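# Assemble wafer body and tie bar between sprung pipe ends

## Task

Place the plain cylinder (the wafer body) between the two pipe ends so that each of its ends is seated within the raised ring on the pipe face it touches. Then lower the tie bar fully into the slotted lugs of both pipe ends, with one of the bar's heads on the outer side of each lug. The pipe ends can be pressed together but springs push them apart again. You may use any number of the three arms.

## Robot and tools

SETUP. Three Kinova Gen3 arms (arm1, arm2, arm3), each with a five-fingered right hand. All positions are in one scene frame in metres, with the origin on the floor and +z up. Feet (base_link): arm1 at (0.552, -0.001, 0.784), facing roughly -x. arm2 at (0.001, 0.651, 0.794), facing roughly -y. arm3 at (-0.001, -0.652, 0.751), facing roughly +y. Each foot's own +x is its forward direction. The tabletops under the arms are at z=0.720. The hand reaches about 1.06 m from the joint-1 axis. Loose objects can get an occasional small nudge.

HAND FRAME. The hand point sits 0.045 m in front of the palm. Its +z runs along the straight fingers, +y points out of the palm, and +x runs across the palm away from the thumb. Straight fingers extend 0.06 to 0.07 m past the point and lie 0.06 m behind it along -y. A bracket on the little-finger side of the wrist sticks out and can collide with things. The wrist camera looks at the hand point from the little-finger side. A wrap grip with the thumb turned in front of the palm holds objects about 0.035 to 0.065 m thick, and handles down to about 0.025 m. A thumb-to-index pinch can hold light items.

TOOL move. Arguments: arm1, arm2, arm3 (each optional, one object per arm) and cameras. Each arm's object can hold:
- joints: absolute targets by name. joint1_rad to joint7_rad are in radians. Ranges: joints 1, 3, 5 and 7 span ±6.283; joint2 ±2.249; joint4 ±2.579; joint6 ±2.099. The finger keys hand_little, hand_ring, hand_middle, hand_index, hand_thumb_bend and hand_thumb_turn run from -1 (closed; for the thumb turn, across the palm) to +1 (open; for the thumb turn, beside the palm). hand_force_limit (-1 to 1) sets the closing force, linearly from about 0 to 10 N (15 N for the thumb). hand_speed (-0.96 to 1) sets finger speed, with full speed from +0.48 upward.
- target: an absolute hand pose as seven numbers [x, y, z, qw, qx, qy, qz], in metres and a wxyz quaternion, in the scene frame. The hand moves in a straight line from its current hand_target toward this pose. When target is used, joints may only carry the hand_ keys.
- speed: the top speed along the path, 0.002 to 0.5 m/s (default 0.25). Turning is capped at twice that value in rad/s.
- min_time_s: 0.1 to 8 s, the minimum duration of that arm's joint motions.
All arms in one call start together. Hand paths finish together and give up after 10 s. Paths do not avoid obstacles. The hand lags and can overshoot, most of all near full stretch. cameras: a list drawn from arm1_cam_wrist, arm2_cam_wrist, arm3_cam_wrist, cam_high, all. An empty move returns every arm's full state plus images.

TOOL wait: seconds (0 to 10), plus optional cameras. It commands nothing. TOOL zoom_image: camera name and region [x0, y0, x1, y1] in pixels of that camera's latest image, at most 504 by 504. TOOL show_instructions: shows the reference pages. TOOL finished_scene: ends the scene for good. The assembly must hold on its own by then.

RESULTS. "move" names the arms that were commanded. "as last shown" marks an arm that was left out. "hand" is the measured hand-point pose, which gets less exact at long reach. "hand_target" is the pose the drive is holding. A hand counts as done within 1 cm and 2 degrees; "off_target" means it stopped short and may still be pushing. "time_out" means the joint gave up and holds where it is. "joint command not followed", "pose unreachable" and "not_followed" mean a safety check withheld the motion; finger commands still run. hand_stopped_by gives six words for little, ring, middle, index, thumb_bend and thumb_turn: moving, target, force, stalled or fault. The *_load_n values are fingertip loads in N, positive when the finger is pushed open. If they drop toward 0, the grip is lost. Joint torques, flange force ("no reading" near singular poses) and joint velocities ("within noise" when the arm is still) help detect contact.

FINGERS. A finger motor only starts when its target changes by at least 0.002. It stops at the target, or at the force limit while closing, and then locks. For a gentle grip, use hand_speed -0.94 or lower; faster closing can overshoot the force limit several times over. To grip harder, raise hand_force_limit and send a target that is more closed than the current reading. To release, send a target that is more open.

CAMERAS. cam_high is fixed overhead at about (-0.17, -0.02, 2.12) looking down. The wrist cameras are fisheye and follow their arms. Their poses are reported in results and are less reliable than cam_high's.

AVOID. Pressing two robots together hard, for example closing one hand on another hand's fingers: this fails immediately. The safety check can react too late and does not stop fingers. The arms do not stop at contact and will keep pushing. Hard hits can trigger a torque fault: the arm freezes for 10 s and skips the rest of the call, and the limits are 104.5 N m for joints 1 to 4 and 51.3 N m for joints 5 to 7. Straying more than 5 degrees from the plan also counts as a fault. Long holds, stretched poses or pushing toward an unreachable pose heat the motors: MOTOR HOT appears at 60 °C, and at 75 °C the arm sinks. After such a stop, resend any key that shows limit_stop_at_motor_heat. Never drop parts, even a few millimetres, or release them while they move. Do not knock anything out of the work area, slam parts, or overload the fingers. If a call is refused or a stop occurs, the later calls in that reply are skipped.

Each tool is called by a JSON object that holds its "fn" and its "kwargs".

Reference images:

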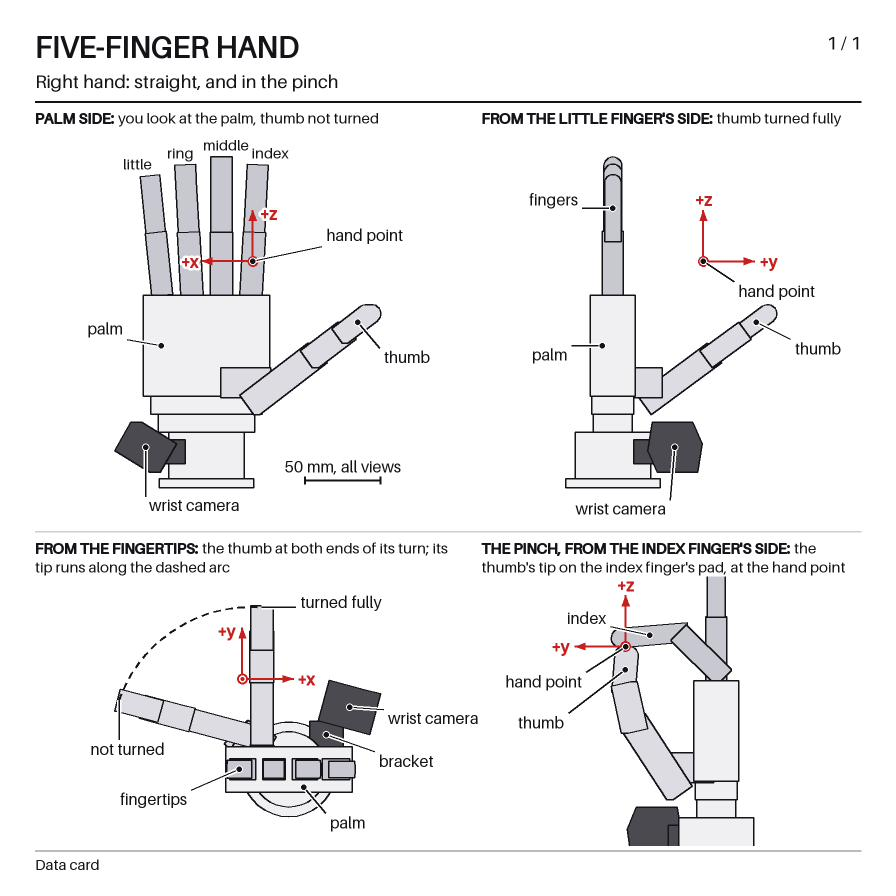

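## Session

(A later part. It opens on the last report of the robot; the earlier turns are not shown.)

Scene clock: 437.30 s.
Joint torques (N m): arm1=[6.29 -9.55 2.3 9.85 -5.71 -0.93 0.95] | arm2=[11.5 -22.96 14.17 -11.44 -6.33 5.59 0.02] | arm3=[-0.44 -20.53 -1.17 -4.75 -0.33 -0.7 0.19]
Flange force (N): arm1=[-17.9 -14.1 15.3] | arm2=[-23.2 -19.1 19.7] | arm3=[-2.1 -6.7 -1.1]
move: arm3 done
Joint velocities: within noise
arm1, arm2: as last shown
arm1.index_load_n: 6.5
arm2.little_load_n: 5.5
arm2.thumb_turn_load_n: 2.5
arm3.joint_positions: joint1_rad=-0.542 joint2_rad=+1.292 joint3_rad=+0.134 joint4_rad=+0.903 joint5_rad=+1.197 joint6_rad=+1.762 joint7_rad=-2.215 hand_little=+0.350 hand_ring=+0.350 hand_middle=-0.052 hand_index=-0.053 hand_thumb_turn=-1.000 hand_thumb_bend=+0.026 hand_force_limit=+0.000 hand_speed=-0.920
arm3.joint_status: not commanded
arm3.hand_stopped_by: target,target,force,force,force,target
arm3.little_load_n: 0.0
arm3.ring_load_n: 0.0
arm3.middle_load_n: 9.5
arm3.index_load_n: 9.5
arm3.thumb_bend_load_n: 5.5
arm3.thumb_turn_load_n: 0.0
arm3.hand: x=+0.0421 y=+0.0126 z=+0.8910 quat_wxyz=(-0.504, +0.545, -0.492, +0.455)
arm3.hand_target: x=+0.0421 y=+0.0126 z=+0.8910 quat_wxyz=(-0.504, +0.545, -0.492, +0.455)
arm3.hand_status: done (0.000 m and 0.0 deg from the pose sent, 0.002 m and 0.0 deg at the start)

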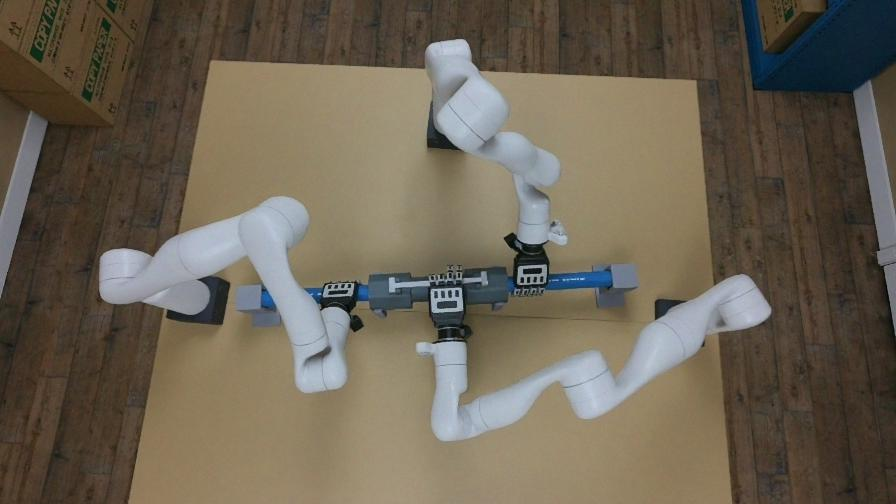

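{"fn": "move", "kwargs": {"arm3": {"joints": {"hand_index": 0.0, "hand_middle": 0.0, "hand_thumb_bend": 0.06, "hand_speed": -0.92}}, "cameras": ["cam_high"]}}

{"fn": "zoom_image", "kwargs": {"camera": "cam_high", "region": [383, 262, 413, 298]}}

{"fn": "zoom_image", "kwargs": {"camera": "cam_high", "region": [465, 262, 495, 298]}}

Scene clock: 439.83 s.
Joint torques (N m): arm1=[6.25 -9.51 2.26 9.82 -5.66 -0.96 0.98] | arm2=[11.52 -22.93 14.14 -11.42 -6.32 5.59 0] | arm3=[0.74 -25.56 2.65 -5.48 1.84 1.97 0.14]
Flange force (N): arm1=[-17.9 -14.2 15.1] | arm2=[-23.2 -19.2 19.7] | arm3=[-4.1 3.3 -1.8]
move: arm3 done
Joint velocities: within noise
arm1, arm2: as last shown
arm2.thumb_turn_load_n: 3.0
arm3.joint_positions: joint1_rad=-0.542 joint2_rad=+1.293 joint3_rad=+0.134 joint4_rad=+0.903 joint5_rad=+1.197 joint6_rad=+1.762 joint7_rad=-2.215 hand_little=+0.350 hand_ring=+0.350 hand_middle=+0.000 hand_index=+0.000 hand_thumb_turn=-1.000 hand_thumb_bend=+0.060 hand_force_limit=+0.000 hand_speed=-0.920
arm3.joint_status: all done
arm3.hand_stopped_by: target,target,target,target,target,target
arm3.little_load_n: 0.0
arm3.ring_load_n: 0.0
arm3.middle_load_n: 0.0
arm3.index_load_n: 0.0
arm3.thumb_bend_load_n: 0.0
arm3.thumb_turn_load_n: 0.0
arm3.hand: x=+0.0421 y=+0.0126 z=+0.8909 quat_wxyz=(-0.504, +0.545, -0.492, +0.455)
arm3.hand_target: x=+0.0421 y=+0.0126 z=+0.8910 quat_wxyz=(-0.504, +0.545, -0.492, +0.455)
arm3.hand_status: not commanded

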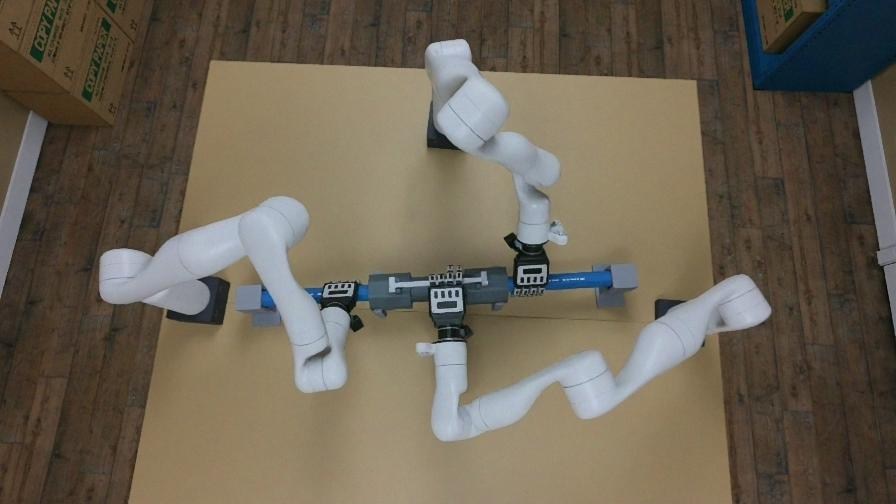

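Scaled by 14.000 from the camera's image (finer frame: 1280x720).

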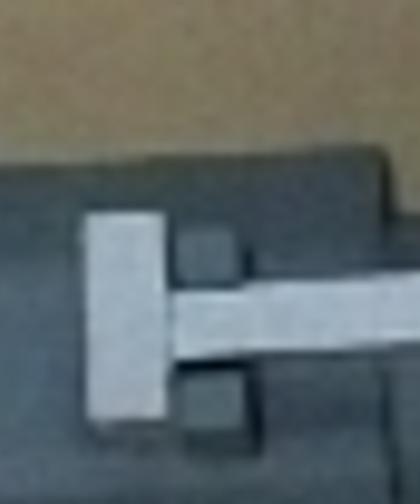

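Scaled by 14.000 from the camera's image (finer frame: 1280x720).

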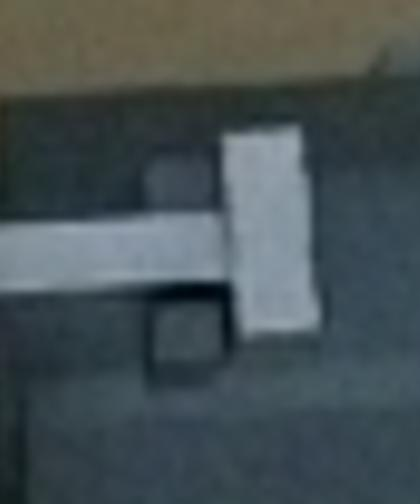

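{"fn": "move", "kwargs": {"arm3": {"joints": {"hand_index": 0.4, "hand_middle": 0.4, "hand_thumb_bend": 0.15, "hand_speed": -0.7}}}}

{"fn": "move", "kwargs": {"arm3": {"target": [0.0401, 0.0124, 0.915, 0.50371, -0.54491, 0.49223, -0.45501], "speed": 0.03}, "cameras": ["cam_high", "arm3_cam_wrist"]}}

{"fn": "zoom_image", "kwargs": {"camera": "cam_high", "region": [370, 240, 510, 340]}}

Scene clock: 441.27 s.
Joint torques (N m): arm1=[6.22 -9.52 2.31 9.73 -5.65 -0.93 0.94] | arm2=[11.52 -22.94 14.18 -11.42 -6.31 5.61 0.03] | arm3=[0.31 -25.76 2.55 -5.56 1.86 1.97 0.07]
Flange force (N): arm1=[-17.7 -14.1 14.9] | arm2=[-23.0 -19.2 19.7] | arm3=[-4.7 3.5 -1.3]
move: arm3 done
Joint velocities: within noise
arm1, arm2: as last shown
arm2.thumb_bend_load_n: 8.0
arm3.joint_positions: joint1_rad=-0.542 joint2_rad=+1.292 joint3_rad=+0.134 joint4_rad=+0.903 joint5_rad=+1.197 joint6_rad=+1.762 joint7_rad=-2.215 hand_little=+0.350 hand_ring=+0.350 hand_middle=+0.400 hand_index=+0.400 hand_thumb_turn=-1.000 hand_thumb_bend=+0.150 hand_force_limit=+0.000 hand_speed=-0.700
arm3.joint_status: all done
arm3.hand_stopped_by: target,target,target,target,target,target
arm3.little_load_n: -0.5
arm3.ring_load_n: 0.0
arm3.middle_load_n: 0.0
arm3.index_load_n: 0.0
arm3.thumb_bend_load_n: 0.0
arm3.thumb_turn_load_n: 0.0
arm3.hand: x=+0.0421 y=+0.0126 z=+0.8910 quat_wxyz=(-0.504, +0.545, -0.492, +0.455)
arm3.hand_target: x=+0.0421 y=+0.0126 z=+0.8910 quat_wxyz=(-0.504, +0.545, -0.492, +0.455)
arm3.hand_status: not commanded
pictures: none

Scene clock: 442.57 s.
Joint torques (N m): arm1=[6.29 -9.58 2.28 9.83 -5.64 -0.93 0.95] | arm2=[11.48 -22.92 14.15 -11.43 -6.31 5.61 0.02] | arm3=[0.31 -25.72 2.5 -5.76 1.89 1.87 0.09]
Flange force (N): arm1=[-18.1 -14.1 15.2] | arm2=[-23.2 -19.2 19.6] | arm3=[-4.6 3.4 -1.3]
move: arm3 done
Joint velocities: within noise
arm1, arm2: as last shown
arm1.thumb_bend_load_n: 8.5
arm2.thumb_bend_load_n: 7.5
arm2.thumb_turn_load_n: 2.5
arm3.joint_positions: joint1_rad=-0.547 joint2_rad=+1.254 joint3_rad=+0.138 joint4_rad=+0.910 joint5_rad=+1.202 joint6_rad=+1.772 joint7_rad=-2.184 hand_little=+0.350 hand_ring=+0.350 hand_middle=+0.400 hand_index=+0.400 hand_thumb_turn=-1.000 hand_thumb_bend=+0.150 hand_force_limit=+0.000 hand_speed=-0.700
arm3.joint_status: not commanded
arm3.hand_stopped_by: target,target,target,target,target,target
arm3.little_load_n: 0.0
arm3.ring_load_n: 0.0
arm3.middle_load_n: 0.0
arm3.index_load_n: 0.0
arm3.thumb_bend_load_n: 0.0
arm3.thumb_turn_load_n: 0.0
arm3.hand: x=+0.0401 y=+0.0124 z=+0.9150 quat_wxyz=(-0.504, +0.545, -0.492, +0.455)
arm3.hand_target: x=+0.0401 y=+0.0124 z=+0.9150 quat_wxyz=(-0.504, +0.545, -0.492, +0.455)
arm3.hand_status: done (0.000 m and 0.0 deg from the pose sent, 0.024 m and 0.0 deg at the start)
pictures: arm3_cam_wrist, cam_high
arm3_cam_wrist: T_world_to_cam=[[-0.08259, -0.256, -0.96314, 0.88437], [-0.61313, 0.77495, -0.15341, 0.15348], [0.78565, 0.57786, -0.22097, 0.27748]] pos_world=[-0.05086, -0.05288, 0.93664]

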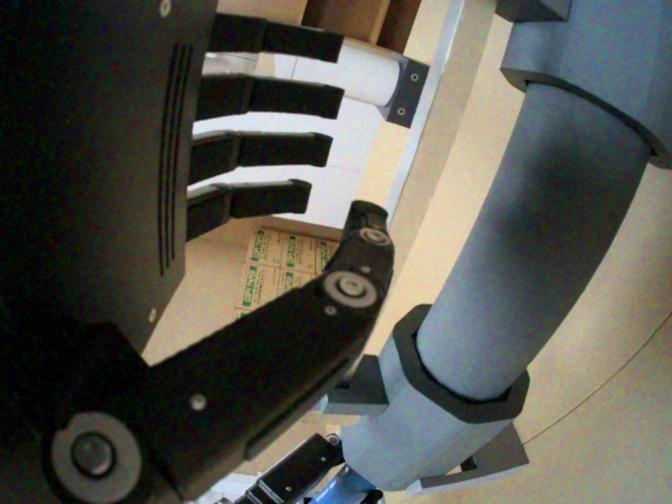

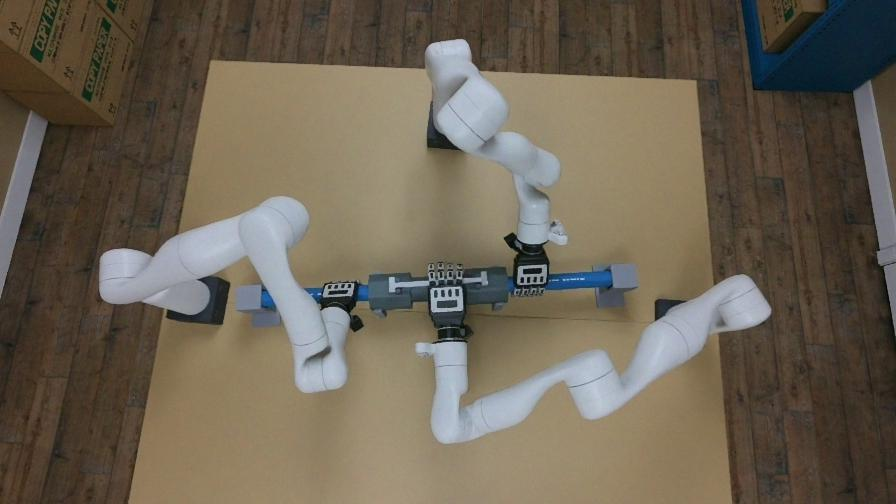

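Scaled by 3.600 from the camera's image (finer frame: 1280x720).

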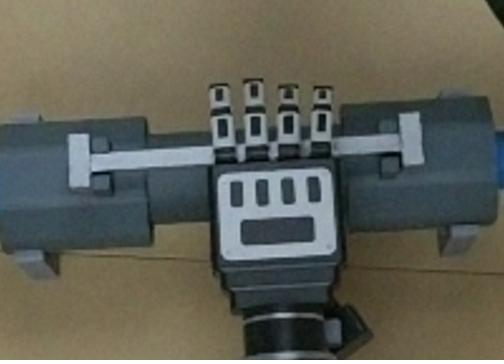

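{"fn": "move", "kwargs": {"arm3": {"target": [0.0, 0.01, 1.0, 0.50371, -0.54491, 0.49223, -0.45501], "speed": 0.12}}}

{"fn": "move", "kwargs": {"arm3": {"target": [-0.06, 0.01, 1.03, 0.2933, -0.6904, 0.6138, -0.2463], "speed": 0.2, "joints": {"hand_index": 1, "hand_middle": 1, "hand_ring": 1, "hand_little": 1, "hand_thumb_bend": 1, "hand_speed": -0.3}}, "cameras": ["cam_high", "arm3_cam_wrist"]}}

{"fn": "zoom_image", "kwargs": {"camera": "cam_high", "region": [360, 240, 520, 340]}}

Scene clock: 444.27 s.
Joint torques (N m): arm1=[6.24 -9.62 2.36 9.83 -5.64 -0.93 0.95] | arm2=[11.53 -22.93 14.17 -11.42 -6.3 5.62 0] | arm3=[0.26 -25.67 2.35 -6.32 2.05 1.45 0.09]
Flange force (N): arm1=[-18.0 -14.0 15.3] | arm2=[-23.1 -19.2 19.7] | arm3=[-5.8 2.5 -2.2]
move: arm3 done
Joint velocities: within noise
arm1, arm2: as last shown
arm1.index_load_n: 6.0
arm2.little_load_n: 5.0
arm2.thumb_bend_load_n: 8.0
arm2.thumb_turn_load_n: 3.0
arm3.joint_positions: joint1_rad=-0.603 joint2_rad=+1.174 joint3_rad=+0.156 joint4_rad=+0.800 joint5_rad=+1.217 joint6_rad=+1.868 joint7_rad=-2.004 hand_little=+0.350 hand_ring=+0.350 hand_middle=+0.400 hand_index=+0.400 hand_thumb_turn=-1.000 hand_thumb_bend=+0.150 hand_force_limit=+0.000 hand_speed=-0.700
arm3.joint_status: not commanded
arm3.hand_stopped_by: target,target,target,target,target,target
arm3.little_load_n: 0.0
arm3.ring_load_n: 0.0
arm3.middle_load_n: 0.0
arm3.index_load_n: -0.5
arm3.thumb_bend_load_n: 0.0
arm3.thumb_turn_load_n: 0.0
arm3.hand: x=+0.0000 y=+0.0100 z=+1.0000 quat_wxyz=(-0.504, +0.545, -0.492, +0.455)
arm3.hand_target: x=+0.0000 y=+0.0100 z=+1.0000 quat_wxyz=(-0.504, +0.545, -0.492, +0.455)
arm3.hand_status: done (0.000 m and 0.0 deg from the pose sent, 0.094 m and 0.0 deg at the start)
pictures: none

Scene clock: 446.60 s.
Joint torques (N m): arm1=[6.29 -9.59 2.29 9.79 -5.69 -0.97 0.96] | arm2=[11.5 -22.9 14.14 -11.41 -6.34 5.6 0.01] | arm3=[0.2 -24.84 0.34 -7.4 1.56 0.7 0.07]
Flange force (N): arm1=[-17.9 -14.0 15.3] | arm2=[-23.2 -19.2 19.6] | arm3=[-8.5 1.9 -1.9]
move: arm3 done
Joint velocities: within noise
arm1, arm2: as last shown
arm1.little_load_n: 5.0
arm1.index_load_n: 6.5
arm2.little_load_n: 5.5
arm3.joint_positions: joint1_rad=-0.430 joint2_rad=+0.932 joint3_rad=-0.101 joint4_rad=+0.611 joint5_rad=+0.864 joint6_rad=+1.816 joint7_rad=-1.795 hand_little=+1.000 hand_ring=+1.000 hand_middle=+1.000 hand_index=+1.000 hand_thumb_turn=-1.000 hand_thumb_bend=+1.000 hand_force_limit=+0.000 hand_speed=-0.300
arm3.joint_status: all done
arm3.hand_stopped_by: target,target,target,target,target,target
arm3.little_load_n: 0.0
arm3.ring_load_n: 0.0
arm3.middle_load_n: 0.0
arm3.index_load_n: 0.0
arm3.thumb_bend_load_n: 0.0
arm3.thumb_turn_load_n: 0.5
arm3.hand: x=-0.0600 y=+0.0100 z=+1.0301 quat_wxyz=(-0.293, +0.690, -0.614, +0.246)
arm3.hand_target: x=-0.0600 y=+0.0100 z=+1.0300 quat_wxyz=(-0.293, +0.690, -0.614, +0.246)
arm3.hand_status: done (0.000 m and 0.0 deg from the pose sent, 0.067 m and 40.5 deg at the start)
pictures: arm3_cam_wrist, cam_high
arm3_cam_wrist: T_world_to_cam=[[-0.67266, -0.31981, -0.66727, 0.64673], [-0.60369, 0.75865, 0.24495, -0.29801], [0.42789, 0.56759, -0.70338, 0.85855]] pos_world=[-0.11224, -0.05439, 1.10844]

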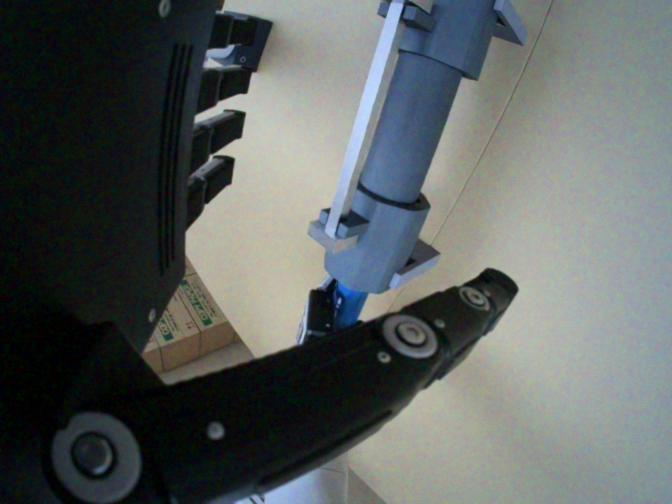

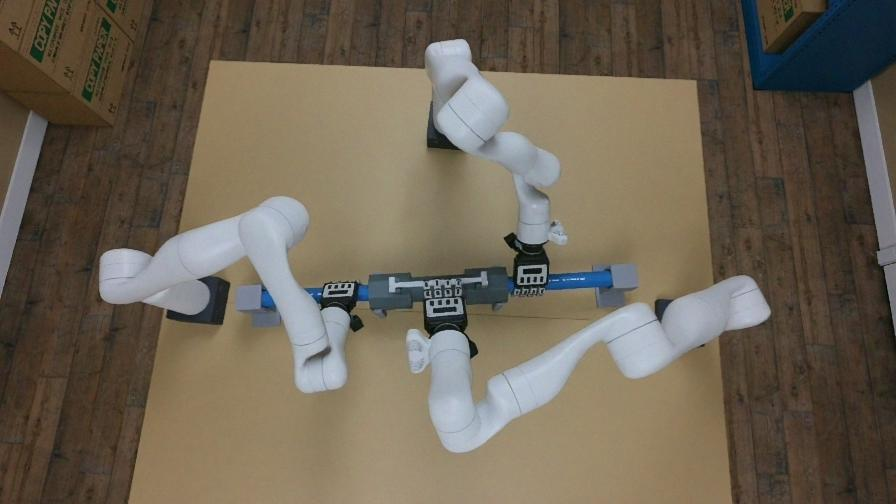

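Scaled by 3.150 from the camera's image (finer frame: 1280x720).

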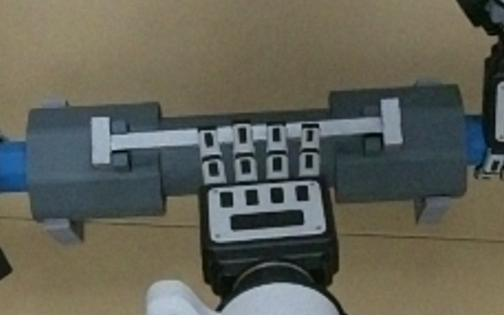

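{"fn": "zoom_image", "kwargs": {"camera": "arm3_cam_wrist", "region": [290, 160, 450, 310]}}

{"fn": "zoom_image", "kwargs": {"camera": "arm3_cam_wrist", "region": [350, 0, 510, 120]}}

Scaled by 3.150 from the camera's image (finer frame: 960x720).

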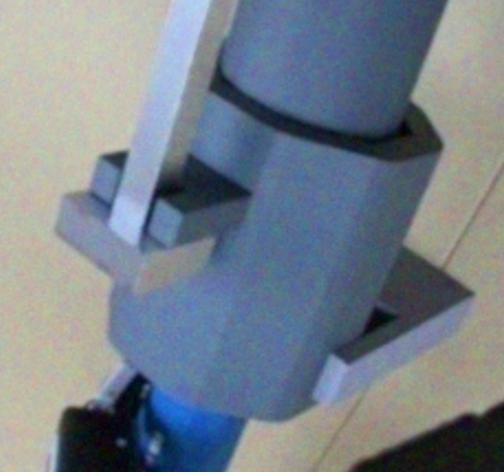

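Scaled by 3.150 from the camera's image (finer frame: 960x720).

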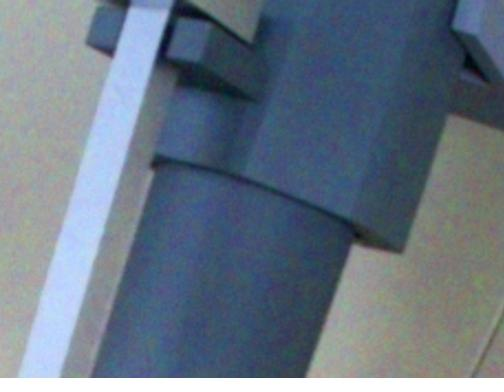

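{"fn": "move", "kwargs": {"arm1": {"target": [0.0981, -0.2550, 0.8115, -0.2559, 0.6179, 0.6869, -0.2845], "speed": 0.004}, "arm2": {"target": [0.0037, 0.2730, 0.8104, 0.2845, -0.6869, 0.6179, -0.2559], "speed": 0.004}, "cameras": ["cam_high"]}}

{"fn": "zoom_image", "kwargs": {"camera": "cam_high", "region": [383, 262, 413, 298]}}

{"fn": "zoom_image", "kwargs": {"camera": "cam_high", "region": [465, 262, 495, 298]}}

Scene clock: 448.83 s.
Joint torques (N m): arm1=[-1.04 -8.15 -4.53 6.05 -2.32 2.14 0.43] | arm2=[11.59 -20.29 13.9 -6.28 -0.14 3.74 -0.41] | arm3=[0.22 -24.83 0.39 -7.39 1.57 0.73 0.09]
Flange force (N): arm1=[-2.5 -16.0 7.3] | arm2=[-5.2 -16.0 23.9] | arm3=[-8.4 2.0 -1.9]
move: arm1 done; arm2 done
Joint velocities: within noise
arm1.joint_positions: joint1_rad=-0.266 joint2_rad=+0.793 joint3_rad=-0.691 joint4_rad=+2.217 joint5_rad=-0.994 joint6_rad=-0.967 joint7_rad=+0.648 hand_little=+0.348 hand_ring=+0.362 hand_middle=+0.348 hand_index=+0.348 hand_thumb_turn=-1.000 hand_thumb_bend=+0.078 hand_force_limit=+0.000 hand_speed=-0.850
arm1.joint_status: not commanded
arm1.hand_stopped_by: force,force,force,force,force,target
arm1.little_load_n: 5.5
arm1.ring_load_n: 4.0
arm1.middle_load_n: 6.5
arm1.index_load_n: 6.0
arm1.thumb_bend_load_n: 8.5
arm1.thumb_turn_load_n: 3.0
arm1.hand: x=+0.0981 y=-0.2550 z=+0.8115 quat_wxyz=(-0.256, +0.618, +0.687, -0.284)
arm1.hand_target: x=+0.0981 y=-0.2550 z=+0.8115 quat_wxyz=(-0.256, +0.618, +0.687, -0.284)
arm1.hand_status: done (0.000 m and 0.0 deg from the pose sent, 0.002 m and 0.0 deg at the start)
arm2.joint_positions: joint1_rad=-0.229 joint2_rad=+1.102 joint3_rad=+0.917 joint4_rad=+1.822 joint5_rad=+1.870 joint6_rad=-1.667 joint7_rad=-0.118 hand_little=+0.340 hand_ring=+0.354 hand_middle=+0.341 hand_index=+0.353 hand_thumb_turn=-1.000 hand_thumb_bend=+0.094 hand_force_limit=+0.000 hand_speed=-0.850
arm2.joint_status: not commanded
arm2.hand_stopped_by: force,force,force,force,force,target
arm2.little_load_n: 5.5
arm2.ring_load_n: 4.5
arm2.middle_load_n: 7.0
arm2.index_load_n: 4.5
arm2.thumb_bend_load_n: 8.0
arm2.thumb_turn_load_n: 2.0
arm2.hand: x=+0.0037 y=+0.2730 z=+0.8104 quat_wxyz=(-0.284, +0.687, -0.618, +0.256)
arm2.hand_target: x=+0.0037 y=+0.2730 z=+0.8104 quat_wxyz=(-0.285, +0.687, -0.618, +0.256)
arm2.hand_status: done (0.000 m and 0.0 deg from the pose sent, 0.002 m and 0.0 deg at the start)
arm3: as last shown
arm3.thumb_turn_load_n: 0.0
arm3.hand: x=-0.0600 y=+0.0100 z=+1.0300 quat_wxyz=(-0.293, +0.690, -0.614, +0.246)

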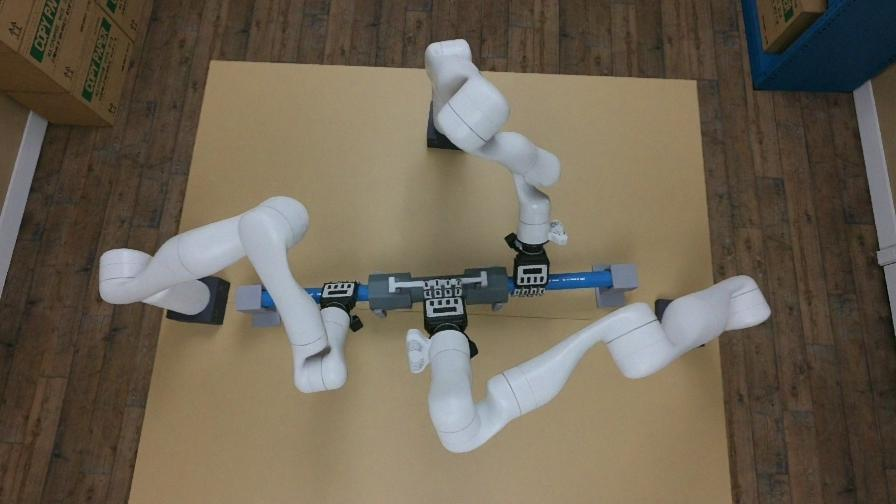

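Scaled by 14.000 from the camera's image (finer frame: 1280x720).

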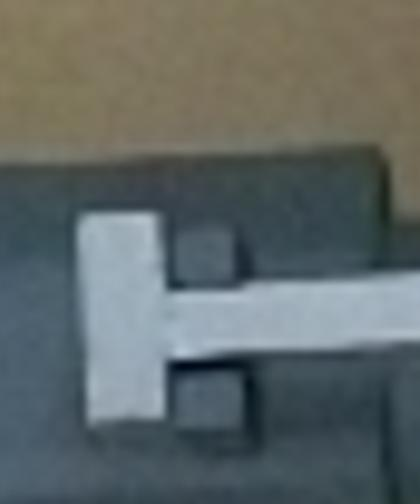

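Scaled by 14.000 from the camera's image (finer frame: 1280x720).

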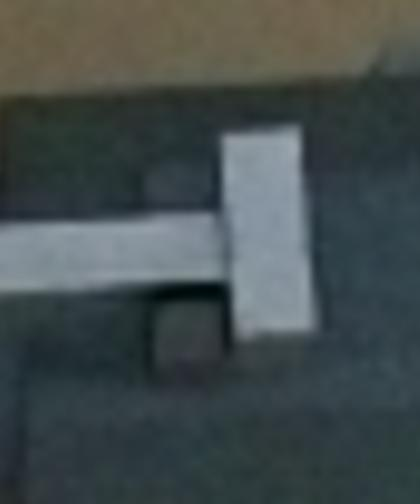

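{"fn": "move", "kwargs": {"arm1": {"target": [0.0982, -0.2560, 0.8115, -0.2559, 0.6179, 0.6869, -0.2845], "speed": 0.004}, "arm2": {"target": [0.0036, 0.2740, 0.8104, 0.2845, -0.6869, 0.6179, -0.2559], "speed": 0.004}, "cameras": ["cam_high", "arm3_cam_wrist"]}}

{"fn": "zoom_image", "kwargs": {"camera": "cam_high", "region": [360, 240, 520, 340]}}

Scene clock: 450.13 s.
Joint torques (N m): arm1=[-3.75 -7.64 -7.06 4.7 -1.05 3.31 0.26] | arm2=[11.69 -19.39 13.88 -4.91 1.45 3.39 -0.57] | arm3=[0.32 -24.89 0.28 -7.38 1.62 0.7 0.1]
Flange force (N): arm1=[3.0 -16.7 4.4] | arm2=[-0.6 -15.6 24.8] | arm3=[-8.8 2.1 -2.2]
move: arm1 done; arm2 done
Joint velocities: within noise
arm1.joint_positions: joint1_rad=-0.269 joint2_rad=+0.793 joint3_rad=-0.691 joint4_rad=+2.215 joint5_rad=-0.996 joint6_rad=-0.968 joint7_rad=+0.649 hand_little=+0.348 hand_ring=+0.362 hand_middle=+0.348 hand_index=+0.348 hand_thumb_turn=-1.000 hand_thumb_bend=+0.078 hand_force_limit=+0.000 hand_speed=-0.850
arm1.joint_status: not commanded
arm1.hand_stopped_by: force,force,force,force,force,target
arm1.little_load_n: 5.5
arm1.ring_load_n: 4.0
arm1.middle_load_n: 6.0
arm1.index_load_n: 5.0
arm1.thumb_bend_load_n: 8.5
arm1.thumb_turn_load_n: 2.5
arm1.hand: x=+0.0982 y=-0.2560 z=+0.8115 quat_wxyz=(-0.256, +0.618, +0.687, -0.284)
arm1.hand_target: x=+0.0982 y=-0.2560 z=+0.8115 quat_wxyz=(-0.256, +0.618, +0.687, -0.284)
arm1.hand_status: done (0.000 m and 0.0 deg from the pose sent, 0.001 m and 0.0 deg at the start)
arm2.joint_positions: joint1_rad=-0.229 joint2_rad=+1.102 joint3_rad=+0.917 joint4_rad=+1.825 joint5_rad=+1.871 joint6_rad=-1.667 joint7_rad=-0.115 hand_little=+0.340 hand_ring=+0.354 hand_middle=+0.341 hand_index=+0.353 hand_thumb_turn=-1.000 hand_thumb_bend=+0.094 hand_force_limit=+0.000 hand_speed=-0.850
arm2.joint_status: not commanded
arm2.hand_stopped_by: force,force,force,force,force,target
arm2.little_load_n: 6.0
arm2.ring_load_n: 4.5
arm2.middle_load_n: 7.0
arm2.index_load_n: 4.5
arm2.thumb_bend_load_n: 8.0
arm2.thumb_turn_load_n: 2.0
arm2.hand: x=+0.0036 y=+0.2740 z=+0.8104 quat_wxyz=(-0.284, +0.687, -0.618, +0.256)
arm2.hand_target: x=+0.0036 y=+0.2740 z=+0.8104 quat_wxyz=(-0.284, +0.687, -0.618, +0.256)
arm2.hand_status: done (0.000 m and 0.0 deg from the pose sent, 0.001 m and 0.0 deg at the start)
arm3: as last shown
arm3.thumb_bend_load_n: -0.5
pictures: arm3_cam_wrist, cam_high
arm3_cam_wrist: T_world_to_cam=[[-0.67263, -0.31988, -0.66726, 0.64665], [-0.60367, 0.75872, 0.2448, -0.2978], [0.42796, 0.56746, -0.70345, 0.85855]] pos_world=[-0.11224, -0.05439, 1.10834]

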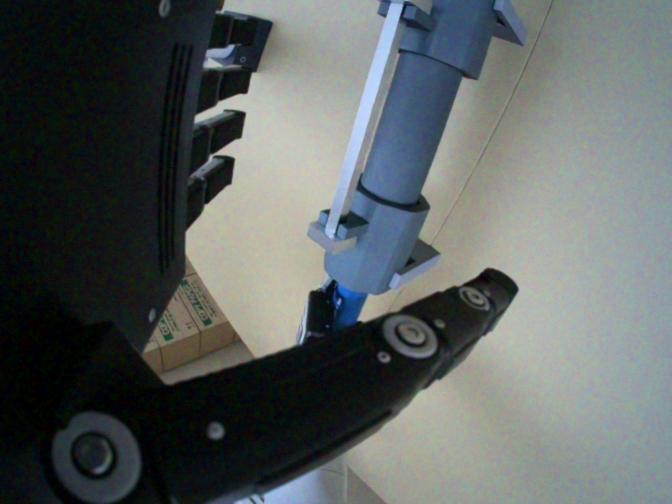

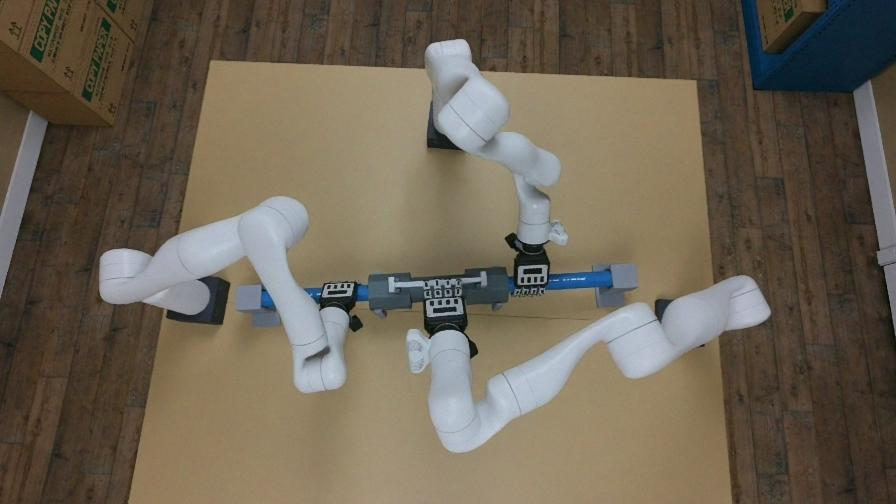

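Scaled by 3.150 from the camera's image (finer frame: 1280x720).

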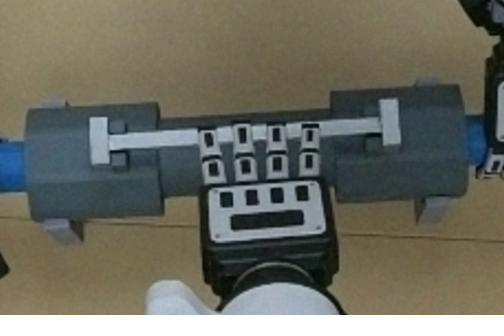

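{"fn": "move", "kwargs": {"arm1": {"joints": {"hand_index": 0.45, "hand_middle": 0.45, "hand_ring": 0.45, "hand_little": 0.45, "hand_thumb_bend": 0.2, "hand_speed": -0.85}}, "arm2": {"joints": {"hand_index": 0.45, "hand_middle": 0.45, "hand_ring": 0.45, "hand_little": 0.45, "hand_thumb_bend": 0.2, "hand_speed": -0.85}}, "cameras": ["cam_high"]}}

{"fn": "zoom_image", "kwargs": {"camera": "cam_high", "region": [360, 240, 520, 340]}}

Scene clock: 451.87 s.
Joint torques (N m): arm1=[0.42 -14.24 -3.88 -2.34 0.9 -1.17 0.26] | arm2=[1.11 -17.81 3.45 -3.01 -0.22 -1.86 -0.47] | arm3=[0.24 -24.86 0.44 -7.46 1.56 0.73 0.1]
Flange force (N): arm1=[-1.0 -2.5 -1.0] | arm2=[-4.8 -2.7 2.2] | arm3=[-7.8 2.1 -1.6]
move: arm1 done; arm2 done
Joint velocities: within noise
arm1.joint_positions: joint1_rad=-0.269 joint2_rad=+0.793 joint3_rad=-0.691 joint4_rad=+2.215 joint5_rad=-0.996 joint6_rad=-0.968 joint7_rad=+0.649 hand_little=+0.450 hand_ring=+0.450 hand_middle=+0.450 hand_index=+0.450 hand_thumb_turn=-1.000 hand_thumb_bend=+0.200 hand_force_limit=+0.000 hand_speed=-0.850
arm1.joint_status: all done
arm1.hand_stopped_by: target,target,target,target,target,target
arm1.little_load_n: 0.0
arm1.ring_load_n: 0.0
arm1.middle_load_n: 0.0
arm1.index_load_n: 0.0
arm1.thumb_bend_load_n: 0.0
arm1.thumb_turn_load_n: 0.0
arm1.hand: x=+0.0982 y=-0.2560 z=+0.8115 quat_wxyz=(-0.256, +0.618, +0.687, -0.284)
arm1.hand_target: x=+0.0982 y=-0.2560 z=+0.8115 quat_wxyz=(-0.256, +0.618, +0.687, -0.284)
arm1.hand_status: not commanded
arm2.joint_positions: joint1_rad=-0.229 joint2_rad=+1.102 joint3_rad=+0.917 joint4_rad=+1.825 joint5_rad=+1.871 joint6_rad=-1.667 joint7_rad=-0.115 hand_little=+0.450 hand_ring=+0.450 hand_middle=+0.450 hand_index=+0.450 hand_thumb_turn=-1.000 hand_thumb_bend=+0.200 hand_force_limit=+0.000 hand_speed=-0.850
arm2.joint_status: all done
arm2.hand_stopped_by: target,target,target,target,target,target
arm2.little_load_n: 0.0
arm2.ring_load_n: 0.0
arm2.middle_load_n: 0.0
arm2.index_load_n: 0.0
arm2.thumb_bend_load_n: 0.0
arm2.thumb_turn_load_n: 0.0
arm2.hand: x=+0.0036 y=+0.2740 z=+0.8104 quat_wxyz=(-0.284, +0.687, -0.618, +0.256)
arm2.hand_target: x=+0.0036 y=+0.2740 z=+0.8104 quat_wxyz=(-0.285, +0.687, -0.618, +0.256)
arm2.hand_status: not commanded
arm3: as last shown
arm3.middle_load_n: -0.5
arm3.thumb_bend_load_n: 0.0

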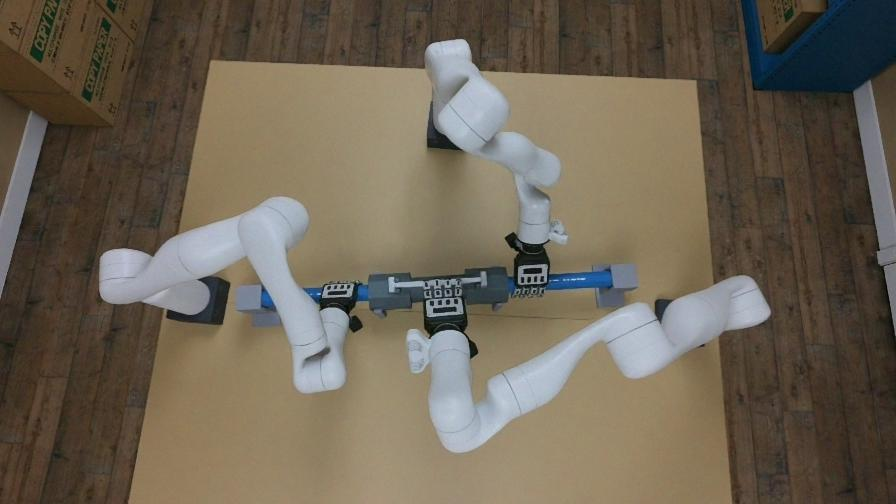

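Scaled by 3.150 from the camera's image (finer frame: 1280x720).

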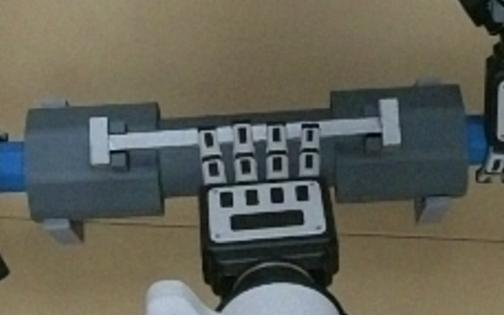

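{"fn": "move", "kwargs": {"arm1": {"joints": {"hand_index": 1, "hand_middle": 1, "hand_ring": 1, "hand_little": 1, "hand_thumb_bend": 1, "hand_speed": -0.4}}, "arm2": {"joints": {"hand_index": 1, "hand_middle": 1, "hand_ring": 1, "hand_little": 1, "hand_thumb_bend": 1, "hand_speed": -0.4}}, "arm3": {"target": [-0.15, -0.05, 1.1, 0.2933, -0.6904, 0.6138, -0.2463], "speed": 0.15}, "cameras": ["arm1_cam_wrist", "arm2_cam_wrist"]}}

Scene clock: 456.67 s.
Joint torques (N m): arm1=[0.49 -14.21 -3.86 -2.35 0.91 -1.18 0.26] | arm2=[1.11 -17.82 3.45 -3 -0.21 -1.84 -0.48] | arm3=[0.3 -24.26 0.53 -6.92 1.4 0.69 0.07]
Flange force (N): arm1=[-1.2 -2.5 -1.2] | arm2=[-4.8 -2.7 2.2] | arm3=no reading
move: arm1 done; arm2 done; arm3 done
Joint velocities: within noise
arm1.joint_positions: joint1_rad=-0.269 joint2_rad=+0.793 joint3_rad=-0.691 joint4_rad=+2.215 joint5_rad=-0.996 joint6_rad=-0.968 joint7_rad=+0.649 hand_little=+1.000 hand_ring=+1.000 hand_middle=+1.000 hand_index=+1.000 hand_thumb_turn=-1.000 hand_thumb_bend=+1.000 hand_force_limit=+0.000 hand_speed=-0.400
arm1.joint_status: all done
arm1.hand_stopped_by: target,target,target,target,target,target
arm1.little_load_n: 0.0
arm1.ring_load_n: 0.0
arm1.middle_load_n: -0.5
arm1.index_load_n: 0.0
arm1.thumb_bend_load_n: 0.0
arm1.thumb_turn_load_n: 0.0
arm1.hand: x=+0.0982 y=-0.2560 z=+0.8115 quat_wxyz=(-0.256, +0.618, +0.687, -0.284)
arm1.hand_target: x=+0.0982 y=-0.2560 z=+0.8115 quat_wxyz=(-0.256, +0.618, +0.687, -0.284)
arm1.hand_status: not commanded
arm2.joint_positions: joint1_rad=-0.229 joint2_rad=+1.102 joint3_rad=+0.917 joint4_rad=+1.825 joint5_rad=+1.871 joint6_rad=-1.667 joint7_rad=-0.115 hand_little=+1.000 hand_ring=+1.000 hand_middle=+1.000 hand_index=+1.000 hand_thumb_turn=-1.000 hand_thumb_bend=+1.000 hand_force_limit=+0.000 hand_speed=-0.400
arm2.joint_status: all done
arm2.hand_stopped_by: target,target,target,target,target,target
arm2.little_load_n: 0.0
arm2.ring_load_n: 0.0
arm2.middle_load_n: 0.0
arm2.index_load_n: 0.0
arm2.thumb_bend_load_n: 0.0
arm2.thumb_turn_load_n: 0.0
arm2.hand: x=+0.0036 y=+0.2740 z=+0.8104 quat_wxyz=(-0.285, +0.687, -0.618, +0.256)
arm2.hand_target: x=+0.0036 y=+0.2740 z=+0.8104 quat_wxyz=(-0.284, +0.687, -0.618, +0.256)
arm2.hand_status: not commanded
arm3.joint_positions: joint1_rad=-0.610 joint2_rad=+0.917 joint3_rad=-0.079 joint4_rad=+0.421 joint5_rad=+0.883 joint6_rad=+2.069 joint7_rad=-1.755 hand_little=+1.000 hand_ring=+1.000 hand_middle=+1.000 hand_index=+1.000 hand_thumb_turn=-1.000 hand_thumb_bend=+1.000 hand_force_limit=+0.000 hand_speed=-0.300
arm3.joint_status: not commanded
arm3.hand_stopped_by: target,target,target,target,target,target
arm3.little_load_n: -0.5
arm3.ring_load_n: -0.5
arm3.middle_load_n: 0.0
arm3.index_load_n: -0.5
arm3.thumb_bend_load_n: 0.0
arm3.thumb_turn_load_n: 0.0
arm3.hand: x=-0.1500 y=-0.0500 z=+1.1000 quat_wxyz=(-0.293, +0.690, -0.614, +0.246)
arm3.hand_target: x=-0.1500 y=-0.0500 z=+1.1000 quat_wxyz=(-0.293, +0.690, -0.614, +0.246)
arm3.hand_status: done (0.000 m and 0.0 deg from the pose sent, 0.129 m and 0.0 deg at the start)
arm1_cam_wrist: T_world_to_cam=[[0.68241, 0.31405, -0.66007, 0.54421], [0.56814, -0.79605, 0.20863, -0.42269], [-0.45992, -0.51738, -0.72166, 0.60896]] pos_world=[0.14885, -0.19232, 0.88686]
arm2_cam_wrist: T_world_to_cam=[[-0.65728, -0.3697, -0.65673, 0.6299], [-0.60109, 0.78282, 0.16091, -0.34109], [0.45461, 0.50052, -0.73676, 0.57113]] pos_world=[-0.05064, 0.21403, 0.88934]

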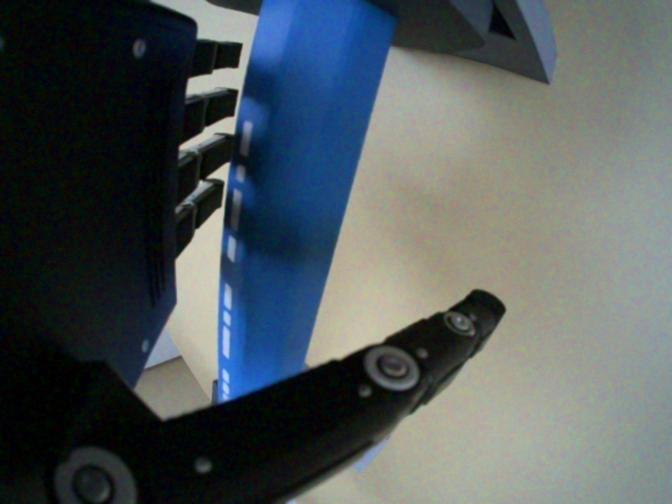

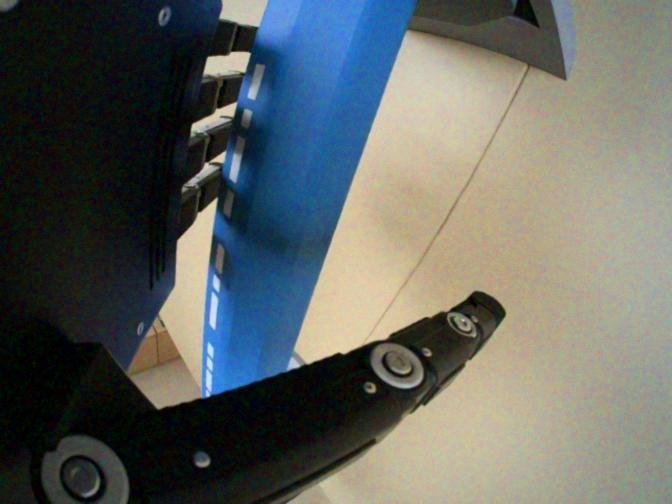

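{"fn": "move", "kwargs": {"arm1": {"target": [0.0982, -0.2560, 0.97, -0.2559, 0.6179, 0.6869, -0.2845], "speed": 0.08}, "arm2": {"target": [0.0036, 0.2740, 0.97, 0.2845, -0.6869, 0.6179, -0.2559], "speed": 0.08}, "cameras": ["all"]}}

{"fn": "zoom_image", "kwargs": {"camera": "cam_high", "region": [360, 230, 520, 340]}}

{"fn": "zoom_image", "kwargs": {"camera": "arm3_cam_wrist", "region": [290, 0, 550, 300]}}

Scene clock: 459.63 s.
Joint torques (N m): arm1=[0.43 -10.8 -2.87 -6.03 1.08 -0.35 0.29] | arm2=[1.11 -16.11 3.2 -5.15 -0.65 -1.74 -0.48] | arm3=[0.36 -24.18 0.42 -6.92 1.48 0.63 0.04]
Flange force (N): arm1=[0.0 -0.7 -1.6] | arm2=[-4.6 -1.7 3.7] | arm3=no reading
move: arm1 done; arm2 done
Joint velocities: within noise
arm1.joint_positions: joint1_rad=-0.179 joint2_rad=+0.355 joint3_rad=-0.739 joint4_rad=+2.079 joint5_rad=-1.617 joint6_rad=-0.672 joint7_rad=+1.249 hand_little=+1.000 hand_ring=+1.000 hand_middle=+1.000 hand_index=+1.000 hand_thumb_turn=-1.000 hand_thumb_bend=+1.000 hand_force_limit=+0.000 hand_speed=-0.400
arm1.joint_status: not commanded
arm1.hand_stopped_by: target,target,target,target,target,target
arm1.little_load_n: 0.0
arm1.ring_load_n: 0.0
arm1.middle_load_n: 0.0
arm1.index_load_n: 0.0
arm1.thumb_bend_load_n: 0.0
arm1.thumb_turn_load_n: 0.0
arm1.hand: x=+0.0982 y=-0.2560 z=+0.9700 quat_wxyz=(-0.256, +0.618, +0.687, -0.284)
arm1.hand_target: x=+0.0982 y=-0.2560 z=+0.9700 quat_wxyz=(-0.256, +0.618, +0.687, -0.284)
arm1.hand_status: done (0.000 m and 0.0 deg from the pose sent, 0.158 m and 0.0 deg at the start)
arm2.joint_positions: joint1_rad=-0.306 joint2_rad=+0.810 joint3_rad=+1.078 joint4_rad=+1.727 joint5_rad=+2.054 joint6_rad=-1.850 joint7_rad=-0.377 hand_little=+1.000 hand_ring=+1.000 hand_middle=+1.000 hand_index=+1.000 hand_thumb_turn=-1.000 hand_thumb_bend=+1.000 hand_force_limit=+0.000 hand_speed=-0.400
arm2.joint_status: not commanded
arm2.hand_stopped_by: target,target,target,target,target,target
arm2.little_load_n: 0.0
arm2.ring_load_n: 0.0
arm2.middle_load_n: 0.0
arm2.index_load_n: 0.0
arm2.thumb_bend_load_n: 0.0
arm2.thumb_turn_load_n: 0.0
arm2.hand: x=+0.0036 y=+0.2740 z=+0.9700 quat_wxyz=(-0.285, +0.687, -0.618, +0.256)
arm2.hand_target: x=+0.0036 y=+0.2740 z=+0.9700 quat_wxyz=(-0.284, +0.687, -0.618, +0.256)
arm2.hand_status: done (0.000 m and 0.0 deg from the pose sent, 0.160 m and 0.0 deg at the start)
arm3.joint_positions: joint1_rad=-0.610 joint2_rad=+0.917 joint3_rad=-0.079 joint4_rad=+0.421 joint5_rad=+0.883 joint6_rad=+2.069 joint7_rad=-1.755 hand_little=+1.000 hand_ring=+1.000 hand_middle=+1.000 hand_index=+1.000 hand_thumb_turn=-1.000 hand_thumb_bend=+1.000 hand_force_limit=+0.000 hand_speed=-0.300
arm3.joint_status: not commanded
arm3.hand_stopped_by: target,target,target,target,target,target
arm3.little_load_n: 0.0
arm3.ring_load_n: 0.0
arm3.middle_load_n: 0.0
arm3.index_load_n: 0.0
arm3.thumb_bend_load_n: 0.0
arm3.thumb_turn_load_n: 0.0
arm3.hand: x=-0.1500 y=-0.0500 z=+1.1000 quat_wxyz=(-0.293, +0.690, -0.614, +0.246)
arm3.hand_target: x=-0.1500 y=-0.0500 z=+1.1000 quat_wxyz=(-0.293, +0.690, -0.614, +0.246)
arm3.hand_status: not commanded
pictures: arm1_cam_wrist, arm2_cam_wrist, arm3_cam_wrist, cam_high
arm1_cam_wrist: T_world_to_cam=[[0.68245, 0.314, -0.66005, 0.6488], [0.5681, -0.79607, 0.20868, -0.45581], [-0.45992, -0.51738, -0.72166, 0.72335]] pos_world=[0.14885, -0.19232, 1.04536]
arm2_cam_wrist: T_world_to_cam=[[-0.65732, -0.36965, -0.65672, 0.73469], [-0.60104, 0.78284, 0.16095, -0.36682], [0.45461, 0.50052, -0.73676, 0.68871]] pos_world=[-0.05064, 0.21403, 1.04894]
arm3_cam_wrist: T_world_to_cam=[[-0.67266, -0.31992, -0.66722, 0.61357], [-0.60369, 0.75869, 0.24484, -0.3238], [0.42788, 0.56749, -0.70348, 0.98038]] pos_world=[-0.20224, -0.11439, 1.17834]

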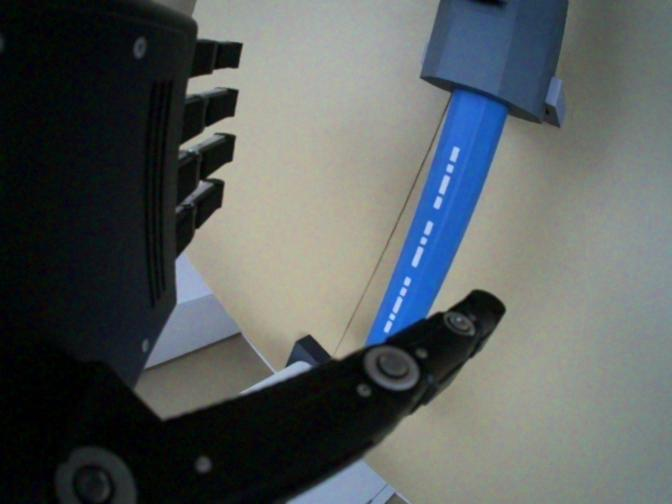

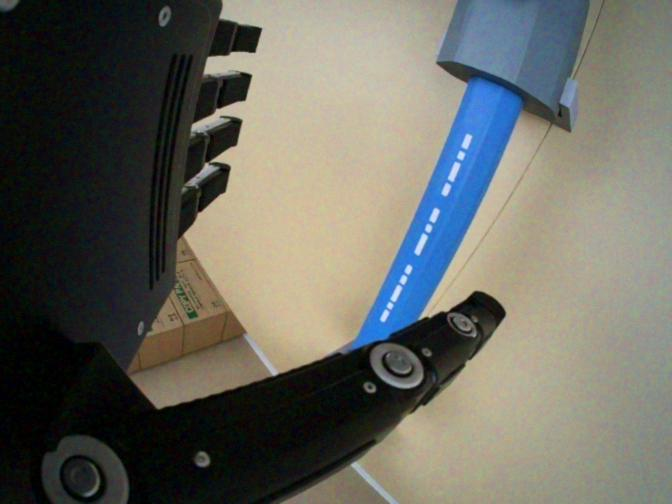

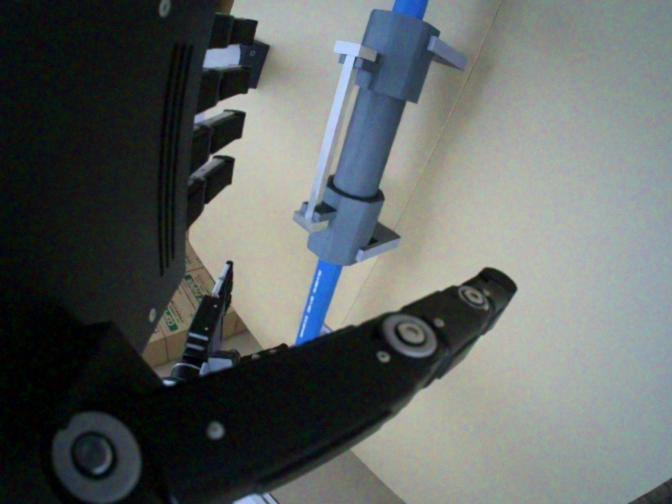

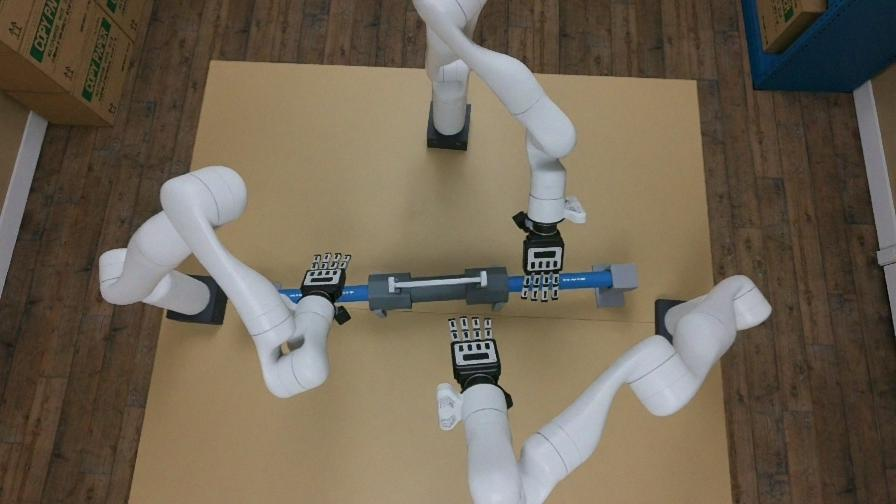

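Scaled by 3.150 from the camera's image (finer frame: 1280x720).

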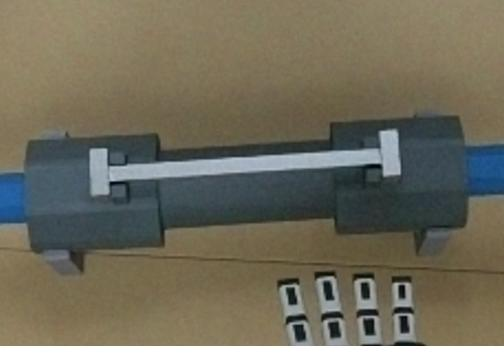

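Scaled by 1.680 from the camera's image (finer frame: 960x720).

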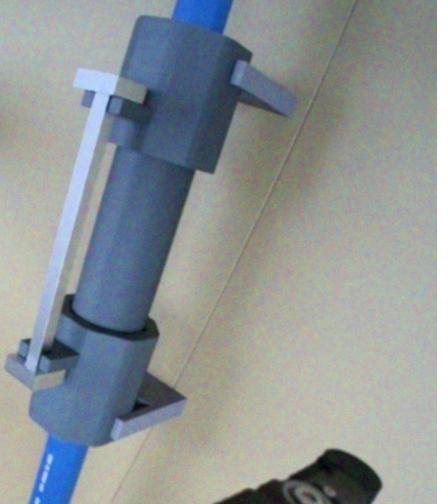

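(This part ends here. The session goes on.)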